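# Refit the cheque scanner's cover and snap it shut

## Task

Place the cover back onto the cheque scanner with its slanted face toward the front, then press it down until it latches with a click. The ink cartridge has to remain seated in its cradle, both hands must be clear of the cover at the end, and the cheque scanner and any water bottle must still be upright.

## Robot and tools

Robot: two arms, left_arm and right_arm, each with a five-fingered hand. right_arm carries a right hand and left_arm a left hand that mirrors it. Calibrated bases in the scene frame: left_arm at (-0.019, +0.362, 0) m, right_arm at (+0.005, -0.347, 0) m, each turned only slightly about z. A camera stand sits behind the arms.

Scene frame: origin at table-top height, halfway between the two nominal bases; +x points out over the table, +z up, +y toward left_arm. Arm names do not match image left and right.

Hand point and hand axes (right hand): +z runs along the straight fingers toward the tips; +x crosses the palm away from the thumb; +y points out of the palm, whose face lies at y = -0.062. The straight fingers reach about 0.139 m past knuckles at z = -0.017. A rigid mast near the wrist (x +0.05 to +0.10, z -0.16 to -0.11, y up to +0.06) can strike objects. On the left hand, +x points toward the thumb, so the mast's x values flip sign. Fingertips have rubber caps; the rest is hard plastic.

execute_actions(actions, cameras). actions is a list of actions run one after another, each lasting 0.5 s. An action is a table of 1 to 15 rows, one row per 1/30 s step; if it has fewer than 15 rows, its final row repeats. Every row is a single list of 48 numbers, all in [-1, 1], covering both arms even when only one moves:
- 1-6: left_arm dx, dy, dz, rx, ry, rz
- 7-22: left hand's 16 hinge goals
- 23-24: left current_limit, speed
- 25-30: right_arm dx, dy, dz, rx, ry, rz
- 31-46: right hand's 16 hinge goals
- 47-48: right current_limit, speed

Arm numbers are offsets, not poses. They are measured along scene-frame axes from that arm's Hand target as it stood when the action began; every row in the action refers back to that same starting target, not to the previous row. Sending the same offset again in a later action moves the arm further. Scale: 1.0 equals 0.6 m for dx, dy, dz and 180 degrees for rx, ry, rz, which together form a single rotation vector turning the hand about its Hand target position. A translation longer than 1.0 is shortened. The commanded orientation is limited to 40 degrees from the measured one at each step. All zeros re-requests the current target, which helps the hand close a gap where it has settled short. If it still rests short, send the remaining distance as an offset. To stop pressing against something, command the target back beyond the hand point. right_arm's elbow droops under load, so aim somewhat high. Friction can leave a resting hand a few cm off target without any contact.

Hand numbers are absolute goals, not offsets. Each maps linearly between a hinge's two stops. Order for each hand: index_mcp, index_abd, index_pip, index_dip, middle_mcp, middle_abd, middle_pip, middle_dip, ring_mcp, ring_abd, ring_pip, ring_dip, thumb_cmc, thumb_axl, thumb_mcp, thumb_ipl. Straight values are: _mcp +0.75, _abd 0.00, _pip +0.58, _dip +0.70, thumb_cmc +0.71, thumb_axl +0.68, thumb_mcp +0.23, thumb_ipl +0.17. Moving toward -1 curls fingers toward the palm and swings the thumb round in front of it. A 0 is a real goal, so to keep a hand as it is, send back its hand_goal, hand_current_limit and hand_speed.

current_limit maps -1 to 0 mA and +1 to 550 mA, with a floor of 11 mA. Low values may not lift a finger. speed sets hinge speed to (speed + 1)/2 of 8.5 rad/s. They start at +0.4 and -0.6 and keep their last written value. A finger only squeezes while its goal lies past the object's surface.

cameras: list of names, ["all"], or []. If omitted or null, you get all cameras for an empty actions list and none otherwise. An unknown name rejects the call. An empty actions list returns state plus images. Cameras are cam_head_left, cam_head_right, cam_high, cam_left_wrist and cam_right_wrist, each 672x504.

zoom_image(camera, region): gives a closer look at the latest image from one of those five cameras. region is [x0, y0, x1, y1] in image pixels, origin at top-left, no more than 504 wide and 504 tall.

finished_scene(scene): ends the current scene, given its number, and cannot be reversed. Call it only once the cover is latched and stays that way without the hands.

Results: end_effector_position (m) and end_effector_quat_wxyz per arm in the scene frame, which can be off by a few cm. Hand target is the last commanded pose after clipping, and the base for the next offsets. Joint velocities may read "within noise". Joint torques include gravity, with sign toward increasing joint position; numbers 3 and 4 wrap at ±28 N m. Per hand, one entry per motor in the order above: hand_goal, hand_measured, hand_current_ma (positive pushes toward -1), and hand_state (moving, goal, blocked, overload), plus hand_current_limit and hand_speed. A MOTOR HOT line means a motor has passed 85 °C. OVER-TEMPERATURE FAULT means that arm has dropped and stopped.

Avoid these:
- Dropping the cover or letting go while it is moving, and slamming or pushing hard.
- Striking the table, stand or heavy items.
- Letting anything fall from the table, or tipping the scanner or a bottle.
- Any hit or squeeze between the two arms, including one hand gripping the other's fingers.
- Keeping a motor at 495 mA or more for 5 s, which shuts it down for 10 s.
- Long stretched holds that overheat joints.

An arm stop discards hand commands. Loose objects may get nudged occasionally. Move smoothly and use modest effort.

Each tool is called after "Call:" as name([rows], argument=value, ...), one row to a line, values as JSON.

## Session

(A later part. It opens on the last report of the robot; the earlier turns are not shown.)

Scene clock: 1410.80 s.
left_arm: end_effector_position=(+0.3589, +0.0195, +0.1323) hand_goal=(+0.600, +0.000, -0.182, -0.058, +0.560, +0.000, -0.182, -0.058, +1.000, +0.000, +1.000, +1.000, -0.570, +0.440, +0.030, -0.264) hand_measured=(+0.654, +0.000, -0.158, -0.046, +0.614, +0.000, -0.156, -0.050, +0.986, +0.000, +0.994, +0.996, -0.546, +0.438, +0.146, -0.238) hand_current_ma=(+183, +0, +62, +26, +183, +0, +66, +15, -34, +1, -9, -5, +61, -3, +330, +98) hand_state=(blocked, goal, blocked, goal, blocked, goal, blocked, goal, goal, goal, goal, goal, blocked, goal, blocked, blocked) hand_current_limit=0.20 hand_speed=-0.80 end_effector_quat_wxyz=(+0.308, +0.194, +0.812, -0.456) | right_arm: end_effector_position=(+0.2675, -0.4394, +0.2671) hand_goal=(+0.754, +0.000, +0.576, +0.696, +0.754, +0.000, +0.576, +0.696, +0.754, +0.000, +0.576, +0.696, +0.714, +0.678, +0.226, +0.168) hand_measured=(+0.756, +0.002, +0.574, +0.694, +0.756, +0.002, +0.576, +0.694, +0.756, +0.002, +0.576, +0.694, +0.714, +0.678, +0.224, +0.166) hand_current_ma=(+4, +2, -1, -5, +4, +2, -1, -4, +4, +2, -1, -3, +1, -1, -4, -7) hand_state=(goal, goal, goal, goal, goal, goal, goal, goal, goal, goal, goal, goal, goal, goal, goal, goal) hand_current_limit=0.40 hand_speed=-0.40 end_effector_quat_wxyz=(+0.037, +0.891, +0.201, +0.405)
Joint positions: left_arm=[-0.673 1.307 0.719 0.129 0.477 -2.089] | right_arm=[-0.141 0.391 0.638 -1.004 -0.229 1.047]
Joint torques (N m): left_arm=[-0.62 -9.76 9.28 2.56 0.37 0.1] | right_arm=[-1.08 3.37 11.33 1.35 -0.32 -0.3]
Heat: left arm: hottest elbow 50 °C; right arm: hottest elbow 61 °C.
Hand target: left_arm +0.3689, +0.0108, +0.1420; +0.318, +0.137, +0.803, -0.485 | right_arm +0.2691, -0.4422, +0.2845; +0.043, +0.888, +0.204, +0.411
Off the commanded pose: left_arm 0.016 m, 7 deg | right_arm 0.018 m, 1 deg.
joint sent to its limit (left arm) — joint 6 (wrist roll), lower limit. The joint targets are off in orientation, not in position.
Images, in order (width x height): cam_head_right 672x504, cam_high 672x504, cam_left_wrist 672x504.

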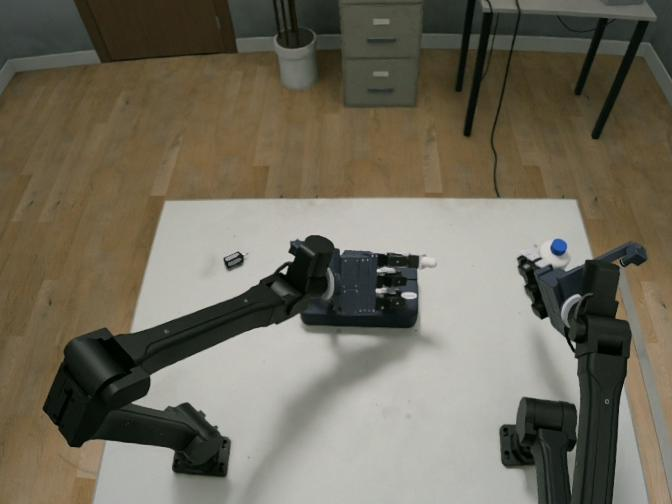

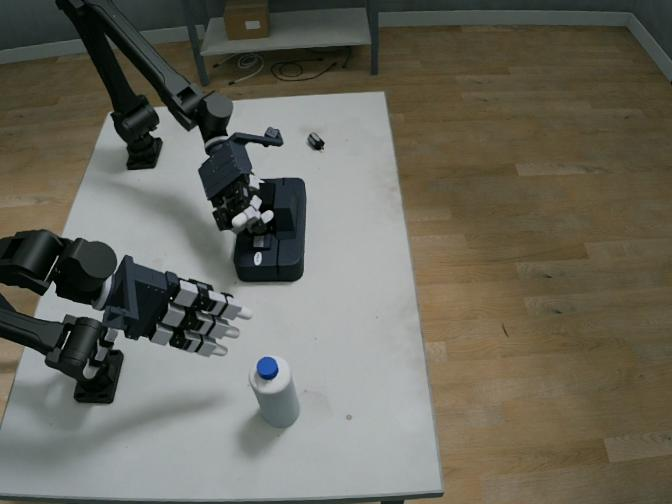

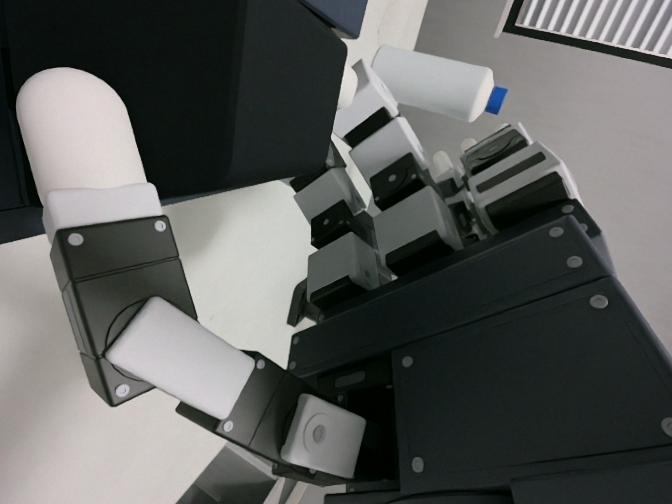

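Call:
execute_actions([
  [[-0.002,0,-0.013,0,0,0,0.60,0,-0.1825,-0.058,0.56,0,-0.1825,-0.058,1,0,1,1,-0.571,0.44,0.03,-0.265,0.2,-0.8,0,0,0,0,0,0,0.754,0,0.576,0.696,0.754,0,0.576,0.696,0.754,0,0.576,0.696,0.714,0.678,0.226,0.168,0.4,-0.4]],
], cameras=["cam_high","cam_left_wrist","cam_head_right"])

Call:
zoom_image(camera="cam_high", region=[245, 170, 305, 225])

Call:
zoom_image(camera="cam_left_wrist", region=[0, 0, 400, 240])

Scene clock: 1422.70 s.
left_arm: end_effector_position=(+0.3608, +0.0178, +0.1329) hand_goal=(+0.600, +0.000, -0.182, -0.058, +0.560, +0.000, -0.182, -0.058, +1.000, +0.000, +1.000, +1.000, -0.570, +0.440, +0.030, -0.264) hand_measured=(+0.654, +0.000, -0.156, -0.044, +0.610, +0.002, -0.156, -0.056, +0.986, +0.000, +0.994, +0.996, -0.538, +0.440, +0.146, -0.236) hand_current_ma=(+179, +0, +67, +32, +167, +2, +66, +2, -34, +1, -9, -5, +90, -1, +330, +103) hand_state=(blocked, goal, blocked, goal, blocked, goal, blocked, goal, goal, goal, goal, goal, blocked, goal, blocked, blocked) hand_current_limit=0.20 hand_speed=-0.80 end_effector_quat_wxyz=(+0.312, +0.194, +0.810, -0.458) | right_arm: end_effector_position=(+0.2675, -0.4394, +0.2671) hand_goal=(+0.754, +0.000, +0.576, +0.696, +0.754, +0.000, +0.576, +0.696, +0.754, +0.000, +0.576, +0.696, +0.714, +0.678, +0.226, +0.168) hand_measured=(+0.756, +0.002, +0.574, +0.694, +0.756, +0.002, +0.576, +0.694, +0.756, +0.002, +0.576, +0.694, +0.714, +0.678, +0.224, +0.166) hand_current_ma=(+4, +2, -1, -5, +4, +2, -1, -4, +4, +2, -1, -3, +1, -1, -4, -7) hand_state=(goal, goal, goal, goal, goal, goal, goal, goal, goal, goal, goal, goal, goal, goal, goal, goal) hand_current_limit=0.40 hand_speed=-0.40 end_effector_quat_wxyz=(+0.037, +0.891, +0.201, +0.405)
Joint positions: left_arm=[-0.673 1.312 0.719 0.144 0.477 -2.091] | right_arm=[-0.141 0.391 0.638 -1.004 -0.229 1.047]
Joint torques (N m): left_arm=[-1.55 -8.29 8.42 3.11 0.2 0.1] | right_arm=[-1.08 3.43 11.33 1.33 -0.32 -0.29]
Heat: left arm: hottest elbow 50 °C; right arm: hottest elbow 61 °C.
Hand target: left_arm +0.3677, +0.0108, +0.1343; +0.318, +0.137, +0.803, -0.485 | right_arm +0.2691, -0.4422, +0.2845; +0.043, +0.888, +0.204, +0.411
Off the commanded pose: left_arm 0.010 m, 7 deg | right_arm 0.018 m, 1 deg.
joint sent to its limit (left arm) — joint 6 (wrist roll), lower limit. The joint targets are off in orientation, not in position.
Images, in order (width x height): cam_head_right 672x504, cam_high 672x504, cam_left_wrist 672x504.

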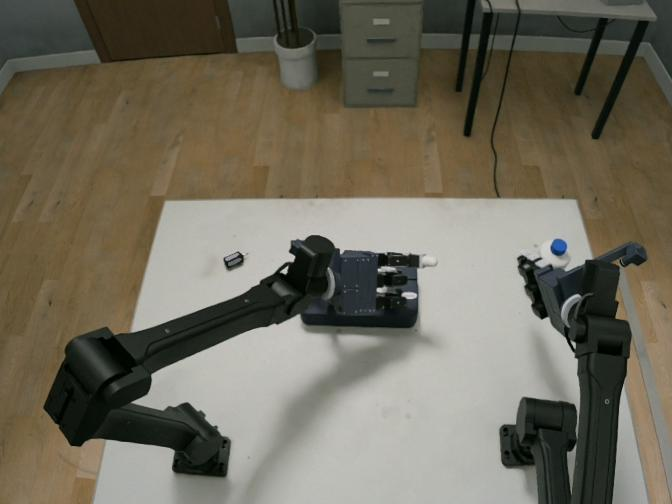

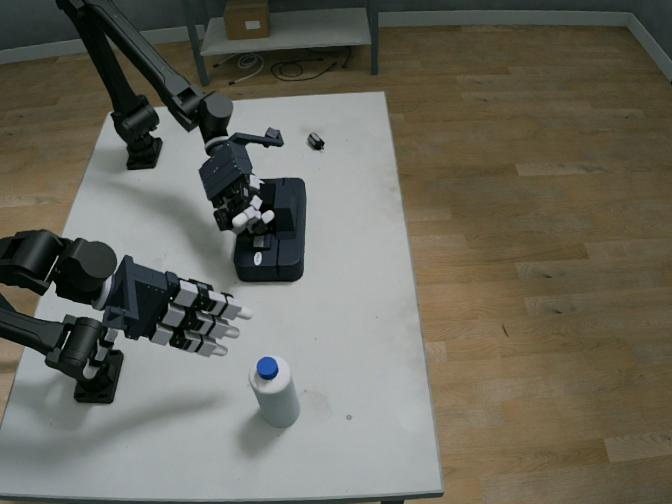

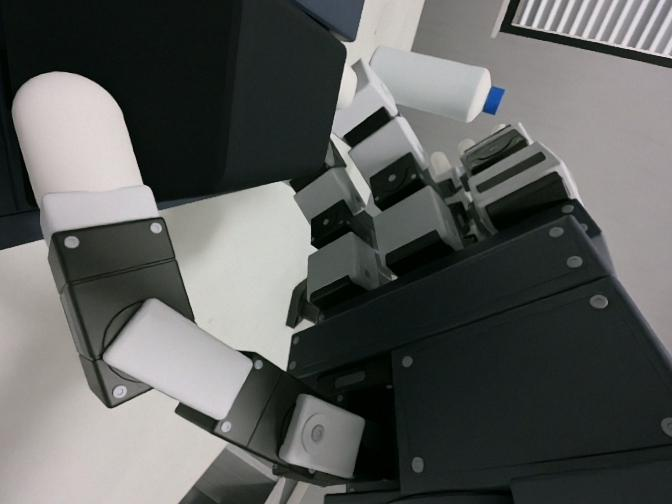

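Scaled by 8.400 from the camera's 672x504 image, which has a finer 960x720 frame.

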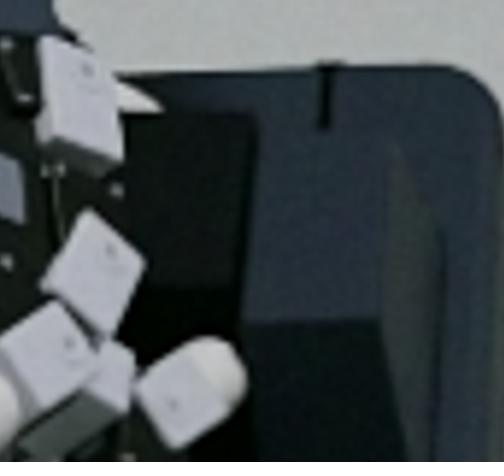

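Scaled by 1.260 from the camera's 672x504 image, which has a finer 960x720 frame.

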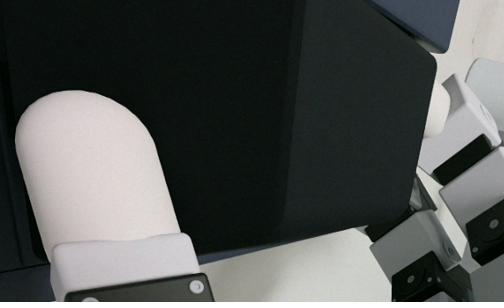

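Call:
execute_actions(actions=[])

Call:
zoom_image(camera="cam_head_right", region=[300, 235, 430, 335])

Call:
zoom_image(camera="cam_head_left", region=[280, 235, 420, 335])

Scene clock: 1430.63 s.
left_arm: end_effector_position=(+0.3608, +0.0178, +0.1329) hand_goal=(+0.600, +0.000, -0.182, -0.058, +0.560, +0.000, -0.182, -0.058, +1.000, +0.000, +1.000, +1.000, -0.570, +0.440, +0.030, -0.264) hand_measured=(+0.654, +0.000, -0.156, -0.044, +0.610, +0.002, -0.156, -0.056, +0.986, +0.000, +0.994, +0.996, -0.538, +0.440, +0.146, -0.236) hand_current_ma=(+179, +0, +67, +32, +167, +2, +66, +2, -34, +1, -9, -5, +90, -1, +330, +103) hand_state=(blocked, goal, blocked, goal, blocked, goal, blocked, goal, goal, goal, goal, goal, blocked, goal, blocked, blocked) hand_current_limit=0.20 hand_speed=-0.80 end_effector_quat_wxyz=(+0.312, +0.194, +0.810, -0.458) | right_arm: end_effector_position=(+0.2675, -0.4394, +0.2671) hand_goal=(+0.754, +0.000, +0.576, +0.696, +0.754, +0.000, +0.576, +0.696, +0.754, +0.000, +0.576, +0.696, +0.714, +0.678, +0.226, +0.168) hand_measured=(+0.756, +0.002, +0.574, +0.694, +0.756, +0.002, +0.576, +0.694, +0.756, +0.002, +0.576, +0.694, +0.714, +0.678, +0.224, +0.166) hand_current_ma=(+4, +2, -1, -5, +4, +2, -1, -4, +4, +2, -1, -3, +1, -1, -4, -7) hand_state=(goal, goal, goal, goal, goal, goal, goal, goal, goal, goal, goal, goal, goal, goal, goal, goal) hand_current_limit=0.40 hand_speed=-0.40 end_effector_quat_wxyz=(+0.037, +0.891, +0.201, +0.405)
Joint positions: left_arm=[-0.673 1.312 0.719 0.144 0.477 -2.091] | right_arm=[-0.141 0.391 0.638 -1.004 -0.229 1.047]
Joint velocities: within noise
Joint torques (N m): left_arm=[-0.5 -9.29 8.55 3.07 0.22 0.09] | right_arm=[-1.08 3.37 11.34 1.32 -0.32 -0.29]
Heat: left arm: hottest elbow 49 °C; right arm: hottest elbow 61 °C.
Hand target: left_arm +0.3677, +0.0108, +0.1343; +0.318, +0.137, +0.803, -0.485 | right_arm +0.2691, -0.4422, +0.2845; +0.043, +0.888, +0.204, +0.411
Off the commanded pose: left_arm 0.010 m, 7 deg | right_arm 0.018 m, 1 deg.

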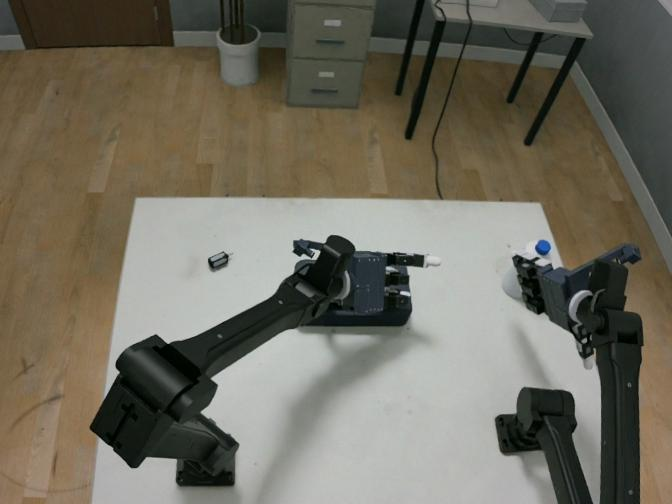

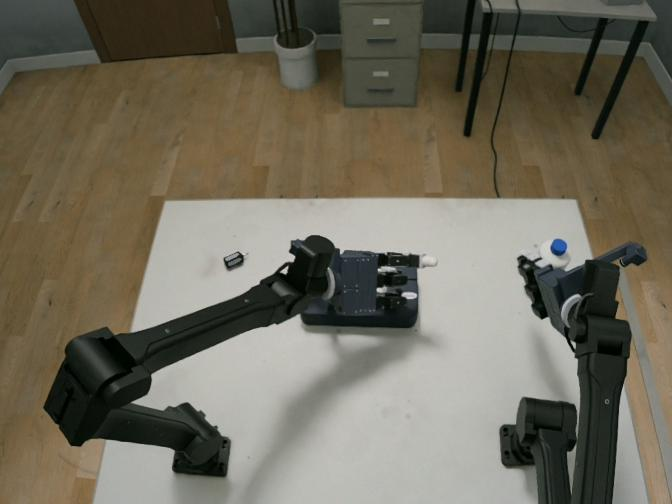

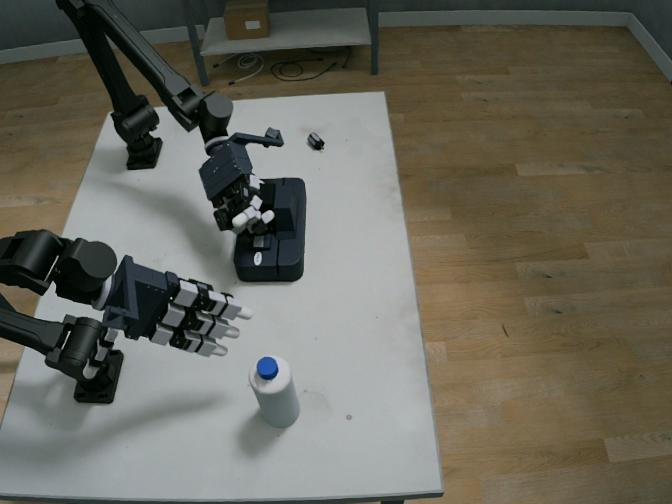

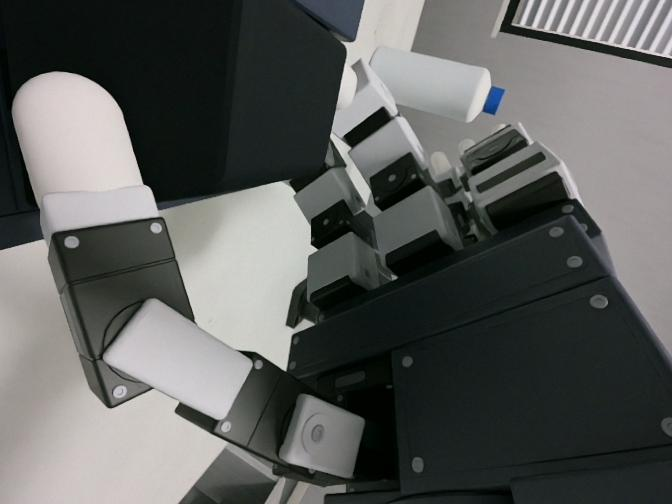

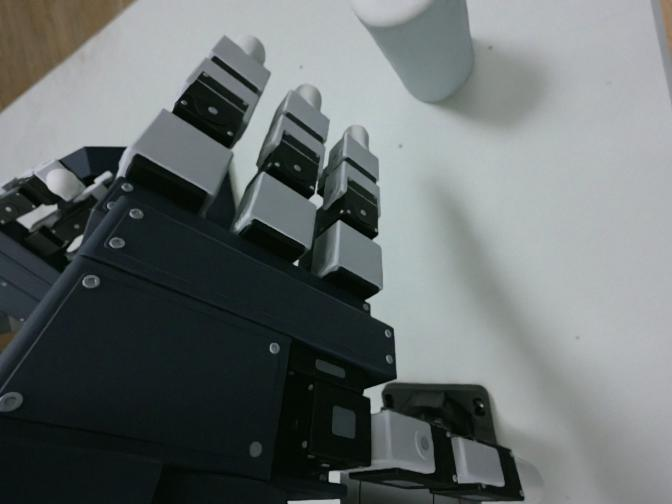

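Scaled by 3.877 from the camera's 672x504 image, which has a finer 960x720 frame.

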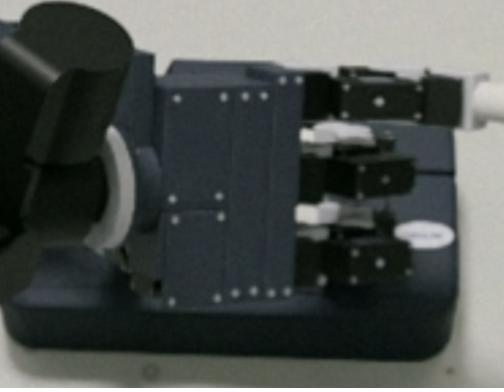

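Scaled by 3.600 from the camera's 672x504 image, which has a finer 960x720 frame.

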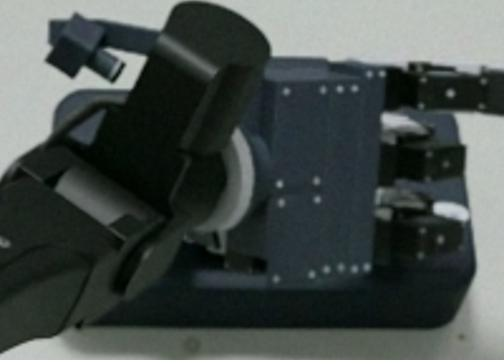

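Call:
zoom_image(camera="cam_right_wrist", region=[0, 130, 130, 340])

Scaled by 2.400 from the camera's 672x504 image, which has a finer 960x720 frame.

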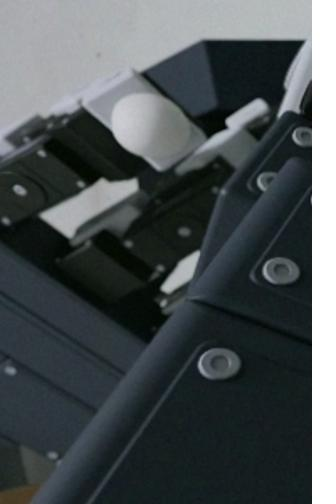

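Call:
zoom_image(camera="cam_left_wrist", region=[0, 130, 90, 250])

Call:
zoom_image(camera="cam_left_wrist", region=[0, 0, 90, 120])

Scaled by 4.200 from the camera's 672x504 image, which has a finer 960x720 frame.

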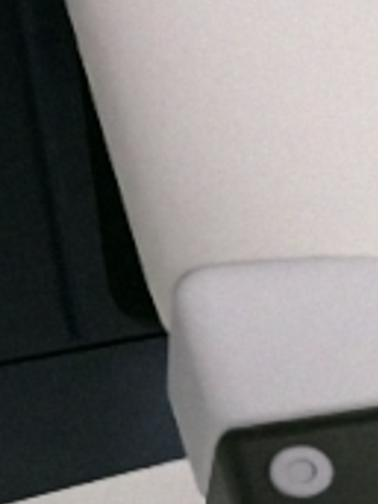

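Scaled by 4.200 from the camera's 672x504 image, which has a finer 960x720 frame.

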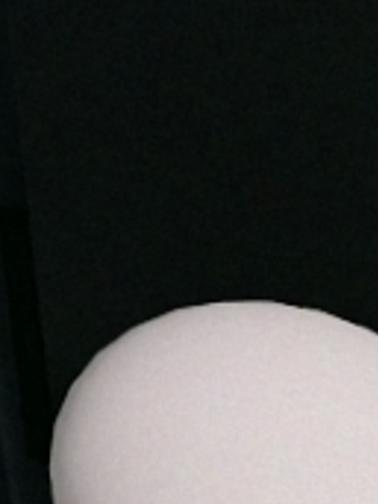

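Call:
execute_actions([
  [[-0.008,-0.012,0.003,0,0,0,0.60,0,-0.1825,-0.058,0.56,0,-0.1825,-0.058,1,0,1,1,-0.571,0.44,0.03,-0.265,0.2,-0.8,0,0,0,0,0,0,0.754,0,0.576,0.696,0.754,0,0.576,0.696,0.754,0,0.576,0.696,0.714,0.678,0.226,0.168,0.4,-0.4]],
], cameras=["cam_high","cam_left_wrist"])

Call:
zoom_image(camera="cam_high", region=[245, 170, 305, 225])

Call:
zoom_image(camera="cam_left_wrist", region=[0, 130, 90, 250])

Scene clock: 1476.83 s.
left_arm: end_effector_position=(+0.3577, +0.0125, +0.1324) hand_goal=(+0.600, +0.000, -0.182, -0.058, +0.560, +0.000, -0.182, -0.058, +1.000, +0.000, +1.000, +1.000, -0.570, +0.440, +0.030, -0.264) hand_measured=(+0.652, +0.000, -0.156, -0.044, +0.608, +0.002, -0.156, -0.048, +0.986, +0.000, +0.994, +0.996, -0.538, +0.438, +0.146, -0.234) hand_current_ma=(+175, +0, +67, +32, +158, +2, +68, +20, -34, +1, -9, -5, +90, -3, +330, +113) hand_state=(blocked, goal, blocked, goal, blocked, goal, blocked, goal, goal, goal, goal, goal, blocked, goal, blocked, blocked) hand_current_limit=0.20 hand_speed=-0.80 end_effector_quat_wxyz=(+0.314, +0.197, +0.809, -0.457) | right_arm: end_effector_position=(+0.2675, -0.4394, +0.2671) hand_goal=(+0.754, +0.000, +0.576, +0.696, +0.754, +0.000, +0.576, +0.696, +0.754, +0.000, +0.576, +0.696, +0.714, +0.678, +0.226, +0.168) hand_measured=(+0.756, +0.002, +0.574, +0.694, +0.756, +0.002, +0.576, +0.694, +0.756, +0.002, +0.576, +0.694, +0.714, +0.678, +0.224, +0.166) hand_current_ma=(+4, +2, -1, -5, +4, +2, -1, -4, +4, +2, -1, -3, +1, -1, -4, -7) hand_state=(goal, goal, goal, goal, goal, goal, goal, goal, goal, goal, goal, goal, goal, goal, goal, goal) hand_current_limit=0.40 hand_speed=-0.40 end_effector_quat_wxyz=(+0.037, +0.891, +0.201, +0.405)
Joint positions: left_arm=[-0.691 1.316 0.719 0.151 0.461 -2.091] | right_arm=[-0.141 0.391 0.638 -1.004 -0.229 1.047]
Joint torques (N m): left_arm=[-1.85 -10.11 8.7 2.55 0.11 0.13] | right_arm=[-1.2 3.31 11.33 1.35 -0.32 -0.29]
Heat: left arm: hottest elbow 48 °C; right arm: hottest elbow 62 °C.
Hand target: left_arm +0.3628, +0.0036, +0.1360; +0.318, +0.138, +0.803, -0.485 | right_arm +0.2691, -0.4422, +0.2845; +0.043, +0.888, +0.204, +0.411
Off the commanded pose: left_arm 0.011 m, 8 deg | right_arm 0.018 m, 1 deg.
joint sent to its limit (left arm) — joint 6 (wrist roll), lower limit. The joint targets are off in orientation, not in position.
Images, in order (width x height): cam_high 672x504, cam_left_wrist 672x504.

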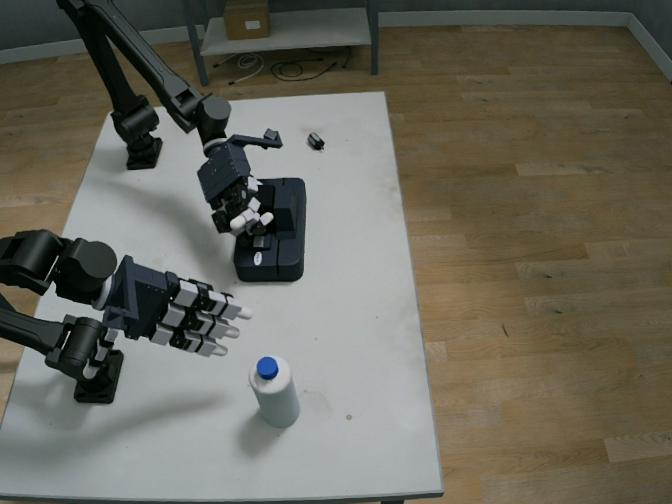

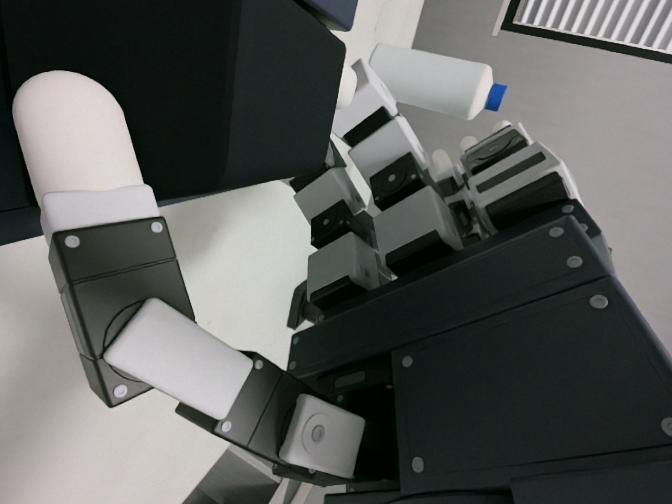

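Scaled by 8.400 from the camera's 672x504 image, which has a finer 960x720 frame.

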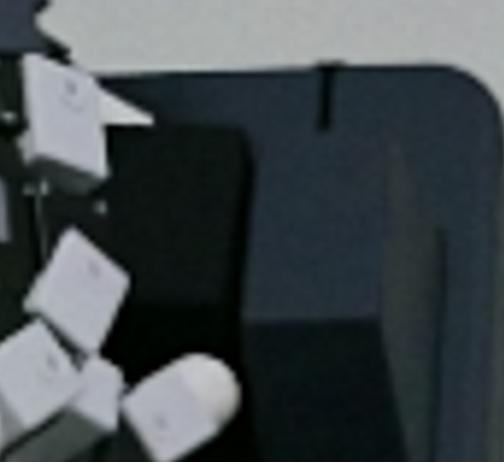

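Scaled by 4.200 from the camera's 672x504 image, which has a finer 960x720 frame.

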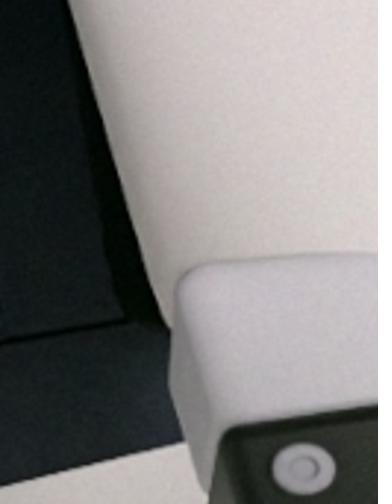

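Call:
execute_actions([
  [[0.003,0.003,-0.025,0,0,0,0.60,0,-0.1825,-0.058,0.56,0,-0.1825,-0.058,1,0,1,1,-0.571,0.44,0.03,-0.265,0.2,-0.8,0,0,0,0,0,0,0.754,0,0.576,0.696,0.754,0,0.576,0.696,0.754,0,0.576,0.696,0.714,0.678,0.226,0.168,0.4,-0.4]],
], cameras=["cam_high","cam_left_wrist"])

Call:
zoom_image(camera="cam_high", region=[245, 170, 305, 225])

Call:
zoom_image(camera="cam_left_wrist", region=[0, 0, 200, 250])

Scene clock: 1486.03 s.
left_arm: end_effector_position=(+0.3614, +0.0090, +0.1320) hand_goal=(+0.600, +0.000, -0.182, -0.058, +0.560, +0.000, -0.182, -0.058, +1.000, +0.000, +1.000, +1.000, -0.570, +0.440, +0.030, -0.264) hand_measured=(+0.652, +0.000, -0.156, -0.044, +0.604, +0.002, -0.158, -0.052, +0.986, +0.000, +0.994, +0.996, -0.528, +0.440, +0.146, -0.234) hand_current_ma=(+172, +0, +68, +32, +140, +2, +58, +10, -34, +1, -9, -5, +123, +1, +330, +113) hand_state=(blocked, goal, blocked, goal, blocked, goal, blocked, goal, goal, goal, goal, goal, blocked, goal, blocked, blocked) hand_current_limit=0.20 hand_speed=-0.80 end_effector_quat_wxyz=(+0.323, +0.199, +0.802, -0.461) | right_arm: end_effector_position=(+0.2675, -0.4394, +0.2671) hand_goal=(+0.754, +0.000, +0.576, +0.696, +0.754, +0.000, +0.576, +0.696, +0.754, +0.000, +0.576, +0.696, +0.714, +0.678, +0.226, +0.168) hand_measured=(+0.756, +0.002, +0.574, +0.694, +0.756, +0.002, +0.576, +0.694, +0.756, +0.002, +0.576, +0.694, +0.714, +0.678, +0.224, +0.166) hand_current_ma=(+4, +2, -1, -5, +4, +2, -1, -4, +4, +2, -1, -3, +1, -1, -4, -7) hand_state=(goal, goal, goal, goal, goal, goal, goal, goal, goal, goal, goal, goal, goal, goal, goal, goal) hand_current_limit=0.40 hand_speed=-0.40 end_effector_quat_wxyz=(+0.037, +0.891, +0.201, +0.405)
Joint positions: left_arm=[-0.691 1.329 0.713 0.195 0.461 -2.091] | right_arm=[-0.141 0.391 0.638 -1.004 -0.229 1.047]
Joint torques (N m): left_arm=[-1.67 -8.82 7.47 2.56 0.1 0.12] | right_arm=[-1.08 3.31 11.3 1.33 -0.32 -0.29]
Heat: left arm: hottest elbow 48 °C; right arm: hottest elbow 62 °C.
Hand target: left_arm +0.3646, +0.0055, +0.1210; +0.318, +0.137, +0.803, -0.485 | right_arm +0.2691, -0.4422, +0.2845; +0.043, +0.888, +0.204, +0.411
Off the commanded pose: left_arm 0.012 m, 8 deg | right_arm 0.018 m, 1 deg.
joint sent to its limit (left arm) — joint 6 (wrist roll), lower limit. The joint targets are off in orientation, not in position.
Images, in order (width x height): cam_high 672x504, cam_left_wrist 672x504.

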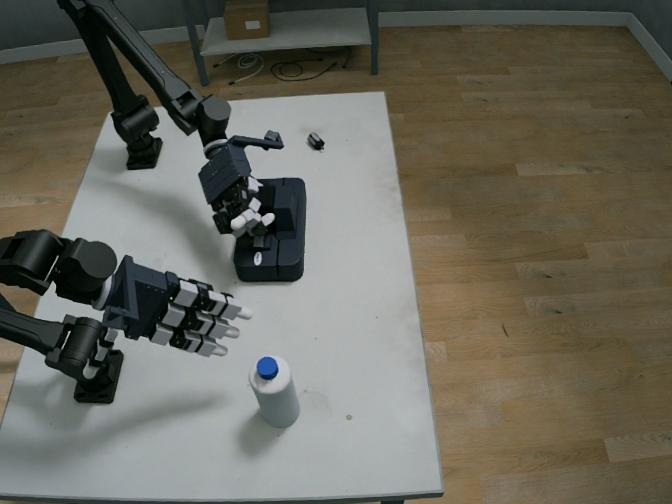

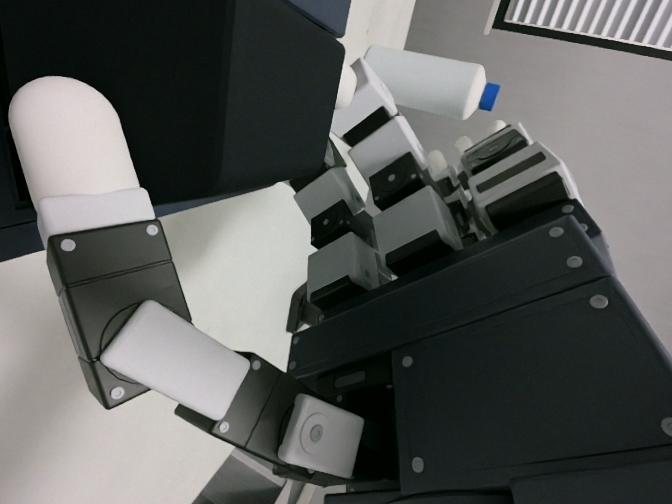

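Scaled by 8.400 from the camera's 672x504 image, which has a finer 960x720 frame.

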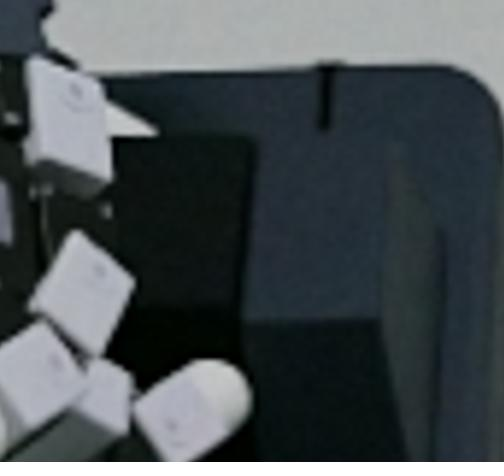

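Scaled by 2.016 from the camera's 672x504 image, which has a finer 960x720 frame.

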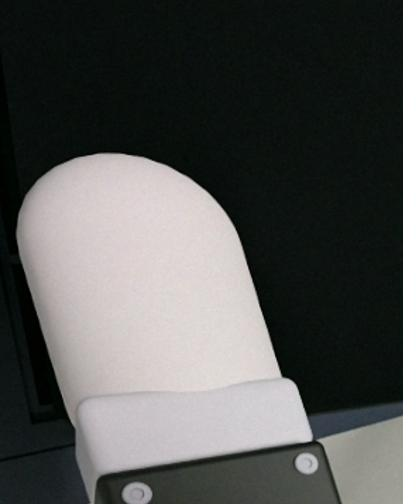

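Call:
zoom_image(camera="cam_left_wrist", region=[0, 110, 70, 240])

Call:
zoom_image(camera="cam_left_wrist", region=[0, 0, 60, 120])

Scaled by 3.877 from the camera's 672x504 image, which has a finer 960x720 frame.

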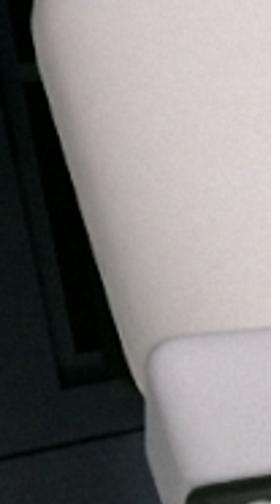

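Scaled by 4.200 from the camera's 672x504 image, which has a finer 960x720 frame.

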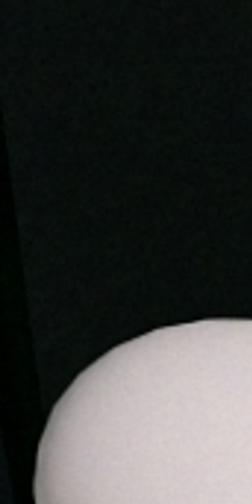

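Call:
execute_actions([
  [[0,0.004,-0.035,0,0,0,0.60,0,-0.1825,-0.058,0.56,0,-0.1825,-0.058,1,0,1,1,-0.571,0.44,0.03,-0.265,0.3,-0.8,0,0,0,0,0,0,0.754,0,0.576,0.696,0.754,0,0.576,0.696,0.754,0,0.576,0.696,0.714,0.678,0.226,0.168,0.4,-0.4]],
], cameras=["cam_high","cam_left_wrist"])

Call:
zoom_image(camera="cam_high", region=[245, 170, 305, 225])

Call:
zoom_image(camera="cam_left_wrist", region=[0, 0, 400, 240])

Call:
zoom_image(camera="cam_left_wrist", region=[0, 110, 70, 240])

Scene clock: 1533.10 s.
left_arm: end_effector_position=(+0.3622, +0.0075, +0.1287) hand_goal=(+0.600, +0.000, -0.182, -0.058, +0.560, +0.000, -0.182, -0.058, +1.000, +0.000, +1.000, +1.000, -0.570, +0.440, +0.030, -0.264) hand_measured=(+0.652, +0.000, -0.162, -0.058, +0.596, +0.002, -0.160, -0.054, +0.986, +0.000, +0.994, +0.996, -0.534, +0.434, +0.152, -0.234) hand_current_ma=(+172, -1, +47, -1, +108, +2, +57, +6, -34, +1, -9, -5, +107, -14, +358, +113) hand_state=(blocked, goal, goal, goal, blocked, goal, blocked, goal, goal, goal, goal, goal, blocked, goal, blocked, blocked) hand_current_limit=0.30 hand_speed=-0.80 end_effector_quat_wxyz=(+0.336, +0.203, +0.791, -0.469) | right_arm: end_effector_position=(+0.2675, -0.4394, +0.2671) hand_goal=(+0.754, +0.000, +0.576, +0.696, +0.754, +0.000, +0.576, +0.696, +0.754, +0.000, +0.576, +0.696, +0.714, +0.678, +0.226, +0.168) hand_measured=(+0.756, +0.002, +0.574, +0.694, +0.756, +0.002, +0.576, +0.694, +0.756, +0.002, +0.576, +0.694, +0.714, +0.678, +0.224, +0.166) hand_current_ma=(+4, +2, -1, -5, +4, +2, -1, -4, +4, +2, -1, -3, +1, -1, -4, -7) hand_state=(goal, goal, goal, goal, goal, goal, goal, goal, goal, goal, goal, goal, goal, goal, goal, goal) hand_current_limit=0.40 hand_speed=-0.40 end_effector_quat_wxyz=(+0.037, +0.891, +0.201, +0.405)
Joint positions: left_arm=[-0.691 1.34 0.686 0.272 0.463 -2.091] | right_arm=[-0.141 0.391 0.638 -1.004 -0.229 1.047]
Joint torques (N m): left_arm=[-1.08 -6.01 7.02 2.33 -0.12 0.15] | right_arm=[-1.14 3.31 11.33 1.35 -0.32 -0.29]
Heat: left arm: hottest elbow 47 °C; right arm: hottest elbow 62 °C.
Hand target: left_arm +0.3646, +0.0078, +0.1000; +0.318, +0.138, +0.803, -0.485 | right_arm +0.2691, -0.4422, +0.2845; +0.043, +0.888, +0.204, +0.411
Off the commanded pose: left_arm 0.029 m, 8 deg | right_arm 0.018 m, 1 deg.
joint sent to its limit (left arm) — joint 6 (wrist roll), lower limit. The joint targets are off in orientation, not in position.
Images, in order (width x height): cam_high 672x504, cam_left_wrist 672x504.

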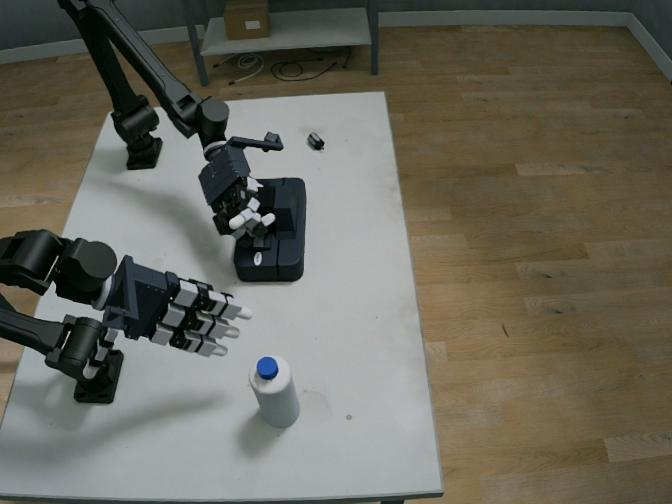

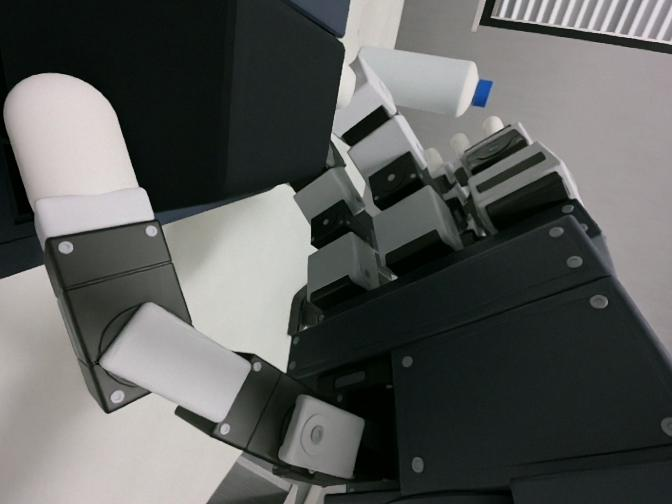

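Scaled by 8.400 from the camera's 672x504 image, which has a finer 960x720 frame.

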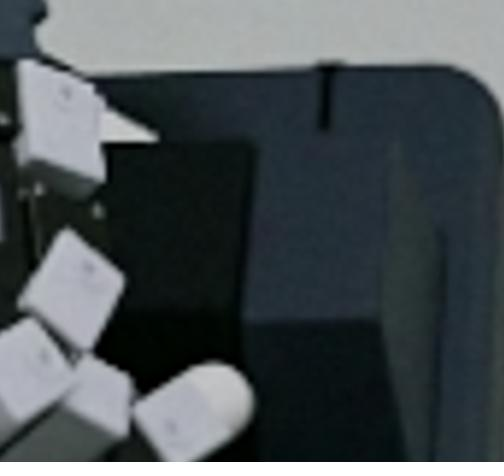

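Scaled by 1.260 from the camera's 672x504 image, which has a finer 960x720 frame.

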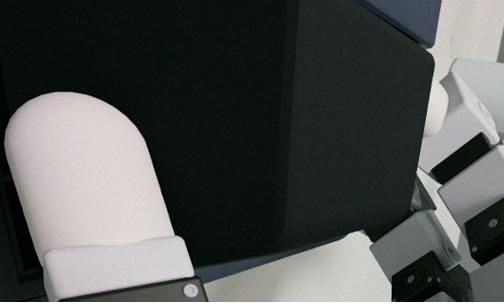

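Scaled by 3.877 from the camera's 672x504 image, which has a finer 960x720 frame.

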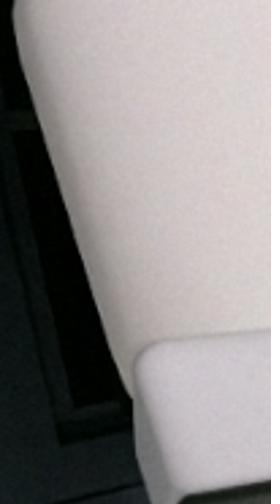

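Call:
execute_actions([
  [[0,0.004,0.055,0,0,0,0.60,0,-0.1825,-0.058,0.56,0,-0.1825,-0.058,1,0,1,1,-0.571,0.44,0.03,-0.265,0.2,-0.8,0,0,0,0,0,0,0.754,0,0.576,0.696,0.754,0,0.576,0.696,0.754,0,0.576,0.696,0.714,0.678,0.226,0.168,0.4,-0.4]],
], cameras=["cam_high","cam_left_wrist"])

Call:
zoom_image(camera="cam_high", region=[245, 170, 305, 225])

Call:
zoom_image(camera="cam_left_wrist", region=[0, 0, 400, 240])

Scene clock: 1543.40 s.
left_arm: end_effector_position=(+0.3604, +0.0083, +0.1297) hand_goal=(+0.600, +0.000, -0.182, -0.058, +0.560, +0.000, -0.182, -0.058, +1.000, +0.000, +1.000, +1.000, -0.570, +0.440, +0.030, -0.264) hand_measured=(+0.652, -0.006, -0.158, -0.048, +0.596, +0.000, -0.158, -0.052, +0.986, +0.000, +0.994, +0.996, -0.534, +0.444, +0.154, -0.234) hand_current_ma=(+172, -7, +63, +20, +106, +0, +60, +10, -34, +1, -9, -5, +101, +7, +330, +113) hand_state=(blocked, goal, blocked, goal, blocked, goal, blocked, goal, goal, goal, goal, goal, blocked, goal, blocked, blocked) hand_current_limit=0.20 hand_speed=-0.80 end_effector_quat_wxyz=(+0.323, +0.202, +0.800, -0.464) | right_arm: end_effector_position=(+0.2675, -0.4394, +0.2671) hand_goal=(+0.754, +0.000, +0.576, +0.696, +0.754, +0.000, +0.576, +0.696, +0.754, +0.000, +0.576, +0.696, +0.714, +0.678, +0.226, +0.168) hand_measured=(+0.756, +0.002, +0.574, +0.694, +0.756, +0.002, +0.576, +0.694, +0.756, +0.002, +0.576, +0.694, +0.714, +0.678, +0.224, +0.166) hand_current_ma=(+4, +2, -1, -5, +4, +2, -1, -4, +4, +2, -1, -3, +1, -1, -4, -7) hand_state=(goal, goal, goal, goal, goal, goal, goal, goal, goal, goal, goal, goal, goal, goal, goal, goal) hand_current_limit=0.40 hand_speed=-0.40 end_effector_quat_wxyz=(+0.037, +0.891, +0.201, +0.405)
Joint positions: left_arm=[-0.691 1.333 0.705 0.212 0.467 -2.09] | right_arm=[-0.141 0.391 0.638 -1.004 -0.229 1.047]
Joint torques (N m): left_arm=[-0.38 -11.52 8.55 0.72 0.11 0.04] | right_arm=[-1.08 3.31 11.33 1.35 -0.32 -0.29]
Heat: left arm: hottest elbow 46 °C; right arm: hottest elbow 62 °C.
Hand target: left_arm +0.3647, +0.0102, +0.1331; +0.318, +0.138, +0.803, -0.485 | right_arm +0.2691, -0.4422, +0.2845; +0.043, +0.888, +0.204, +0.411
Off the commanded pose: left_arm 0.006 m, 8 deg | right_arm 0.018 m, 1 deg.
joint sent to its limit (left arm) — joint 6 (wrist roll), lower limit. The joint targets are off in orientation, not in position.
Images, in order (width x height): cam_high 672x504, cam_left_wrist 672x504.

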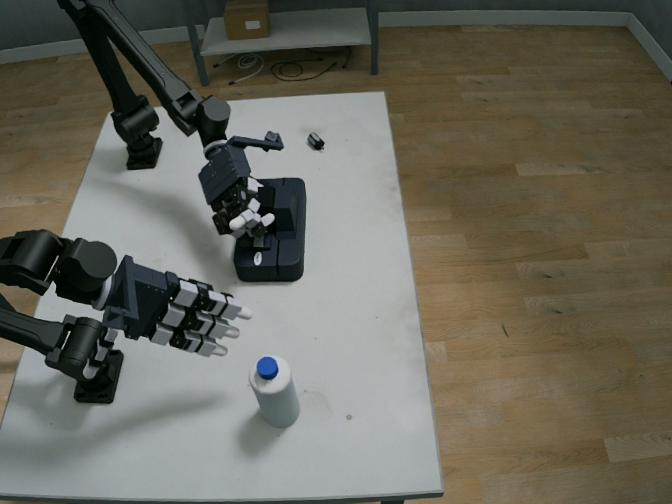

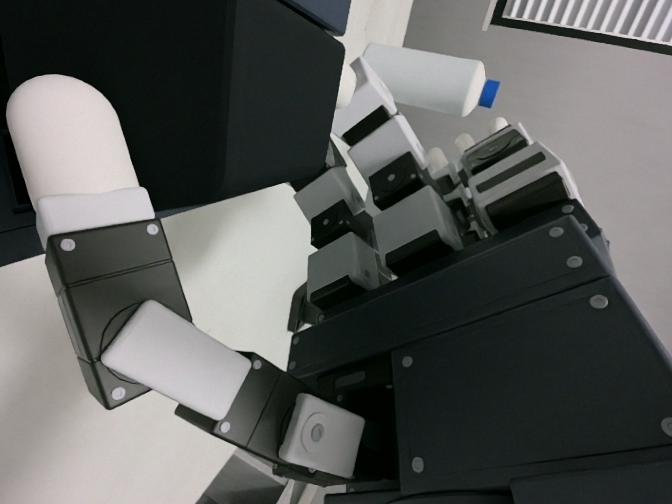

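Scaled by 8.400 from the camera's 672x504 image, which has a finer 960x720 frame.

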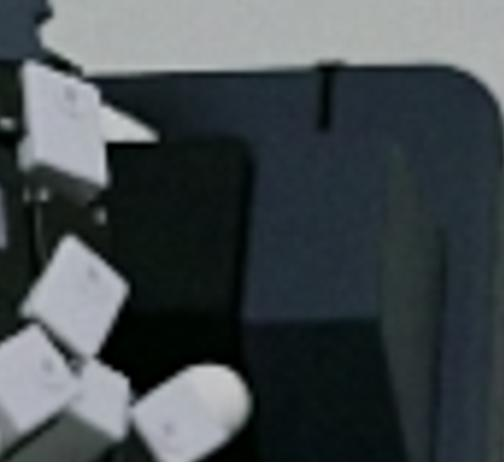

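Scaled by 1.260 from the camera's 672x504 image, which has a finer 960x720 frame.

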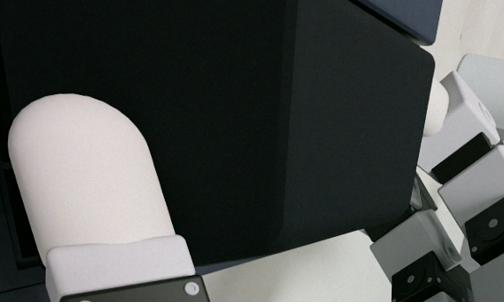

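Call:
zoom_image(camera="cam_left_wrist", region=[0, 110, 70, 240])

Call:
zoom_image(camera="cam_left_wrist", region=[140, 150, 300, 250])

Scaled by 3.877 from the camera's 672x504 image, which has a finer 960x720 frame.

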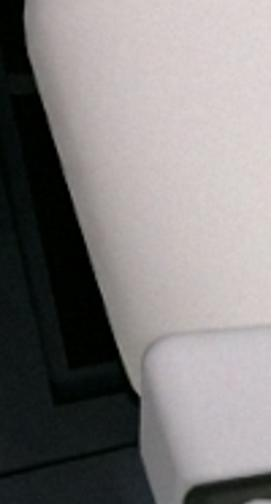

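Scaled by 3.150 from the camera's 672x504 image, which has a finer 960x720 frame.

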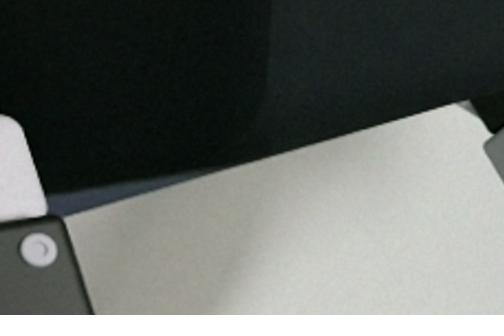

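Call:
execute_actions([
  [[0,0,0.0,0,0,0,0.66,0,-0.1825,-0.058,0.61,0,-0.1825,-0.058,1,0,1,1,-0.571,0.44,0.15,-0.265,0.2,-0.8,0,0,0,0,0,0,0.754,0,0.576,0.696,0.754,0,0.576,0.696,0.754,0,0.576,0.696,0.714,0.678,0.226,0.168,0.4,-0.4]],
  [[0,0,0.0,0,0,0,0.72,0,-0.1825,-0.058,0.70,0,-0.1825,-0.058,1,0,1,1,-0.571,0.44,0.25,-0.265,0.2,-0.8,0,0,0,0,0,0,0.754,0,0.576,0.696,0.754,0,0.576,0.696,0.754,0,0.576,0.696,0.714,0.678,0.226,0.168,0.4,-0.4]],
], cameras=["cam_high","cam_left_wrist"])

Call:
zoom_image(camera="cam_high", region=[245, 170, 305, 225])

Call:
zoom_image(camera="cam_left_wrist", region=[0, 0, 400, 240])

Scene clock: 1562.80 s.
left_arm: end_effector_position=(+0.3593, +0.0113, +0.1261) hand_goal=(+0.720, +0.000, -0.182, -0.058, +0.700, +0.000, -0.182, -0.058, +1.000, +0.000, +1.000, +1.000, -0.570, +0.440, +0.250, -0.264) hand_measured=(+0.712, -0.002, -0.180, -0.058, +0.688, +0.000, -0.180, -0.054, +0.986, +0.000, +0.994, +0.996, -0.554, +0.442, +0.248, -0.262) hand_current_ma=(-16, -3, +1, +1, -25, +0, +4, +5, -34, +1, -9, -5, +37, +5, -5, +5) hand_state=(goal, goal, goal, goal, goal, goal, goal, goal, goal, goal, goal, goal, goal, goal, goal, goal) hand_current_limit=0.20 hand_speed=-0.80 end_effector_quat_wxyz=(+0.318, +0.200, +0.805, -0.460) | right_arm: end_effector_position=(+0.2675, -0.4394, +0.2671) hand_goal=(+0.754, +0.000, +0.576, +0.696, +0.754, +0.000, +0.576, +0.696, +0.754, +0.000, +0.576, +0.696, +0.714, +0.678, +0.226, +0.168) hand_measured=(+0.756, +0.002, +0.574, +0.694, +0.756, +0.002, +0.576, +0.694, +0.756, +0.002, +0.576, +0.694, +0.714, +0.678, +0.224, +0.166) hand_current_ma=(+4, +2, -1, -5, +4, +2, -1, -4, +4, +2, -1, -3, +1, -1, -4, -7) hand_state=(goal, goal, goal, goal, goal, goal, goal, goal, goal, goal, goal, goal, goal, goal, goal, goal) hand_current_limit=0.40 hand_speed=-0.40 end_effector_quat_wxyz=(+0.037, +0.891, +0.201, +0.405)
Joint positions: left_arm=[-0.688 1.333 0.705 0.194 0.467 -2.089] | right_arm=[-0.141 0.391 0.638 -1.004 -0.229 1.047]
Joint torques (N m): left_arm=[-0.73 -11.46 8.72 1.61 0.28 0.04] | right_arm=[-1.08 3.31 11.3 1.32 -0.32 -0.29]
Heat: left arm: hottest elbow 46 °C; right arm: hottest elbow 62 °C.
Hand target: left_arm +0.3647, +0.0103, +0.1330; +0.318, +0.137, +0.803, -0.485 | right_arm +0.2691, -0.4422, +0.2845; +0.043, +0.888, +0.204, +0.411
Off the commanded pose: left_arm 0.009 m, 8 deg | right_arm 0.018 m, 1 deg.
joint sent to its limit (left arm) — joint 6 (wrist roll), lower limit. The joint targets are off in orientation, not in position.
Images, in order (width x height): cam_high 672x504, cam_left_wrist 672x504.

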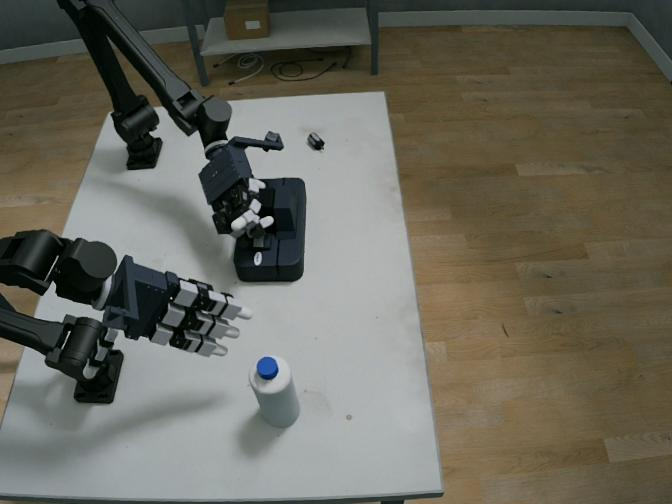

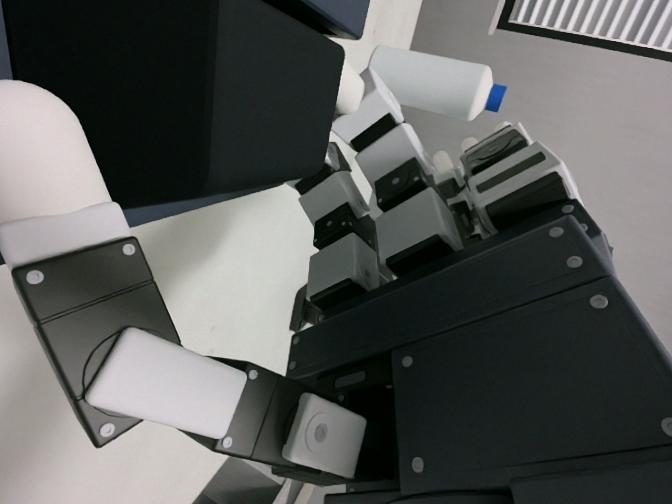

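Scaled by 8.400 from the camera's 672x504 image, which has a finer 960x720 frame.

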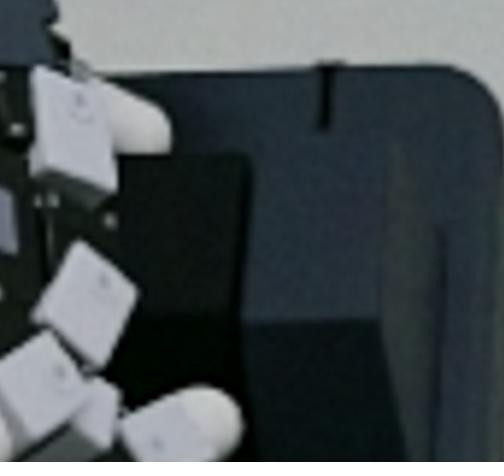

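Scaled by 1.260 from the camera's 672x504 image, which has a finer 960x720 frame.

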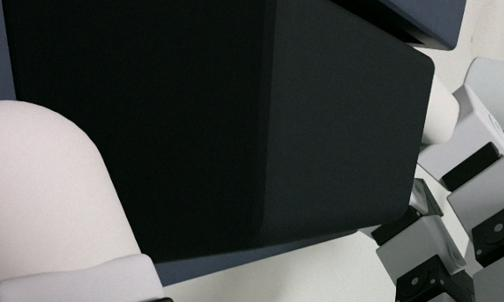

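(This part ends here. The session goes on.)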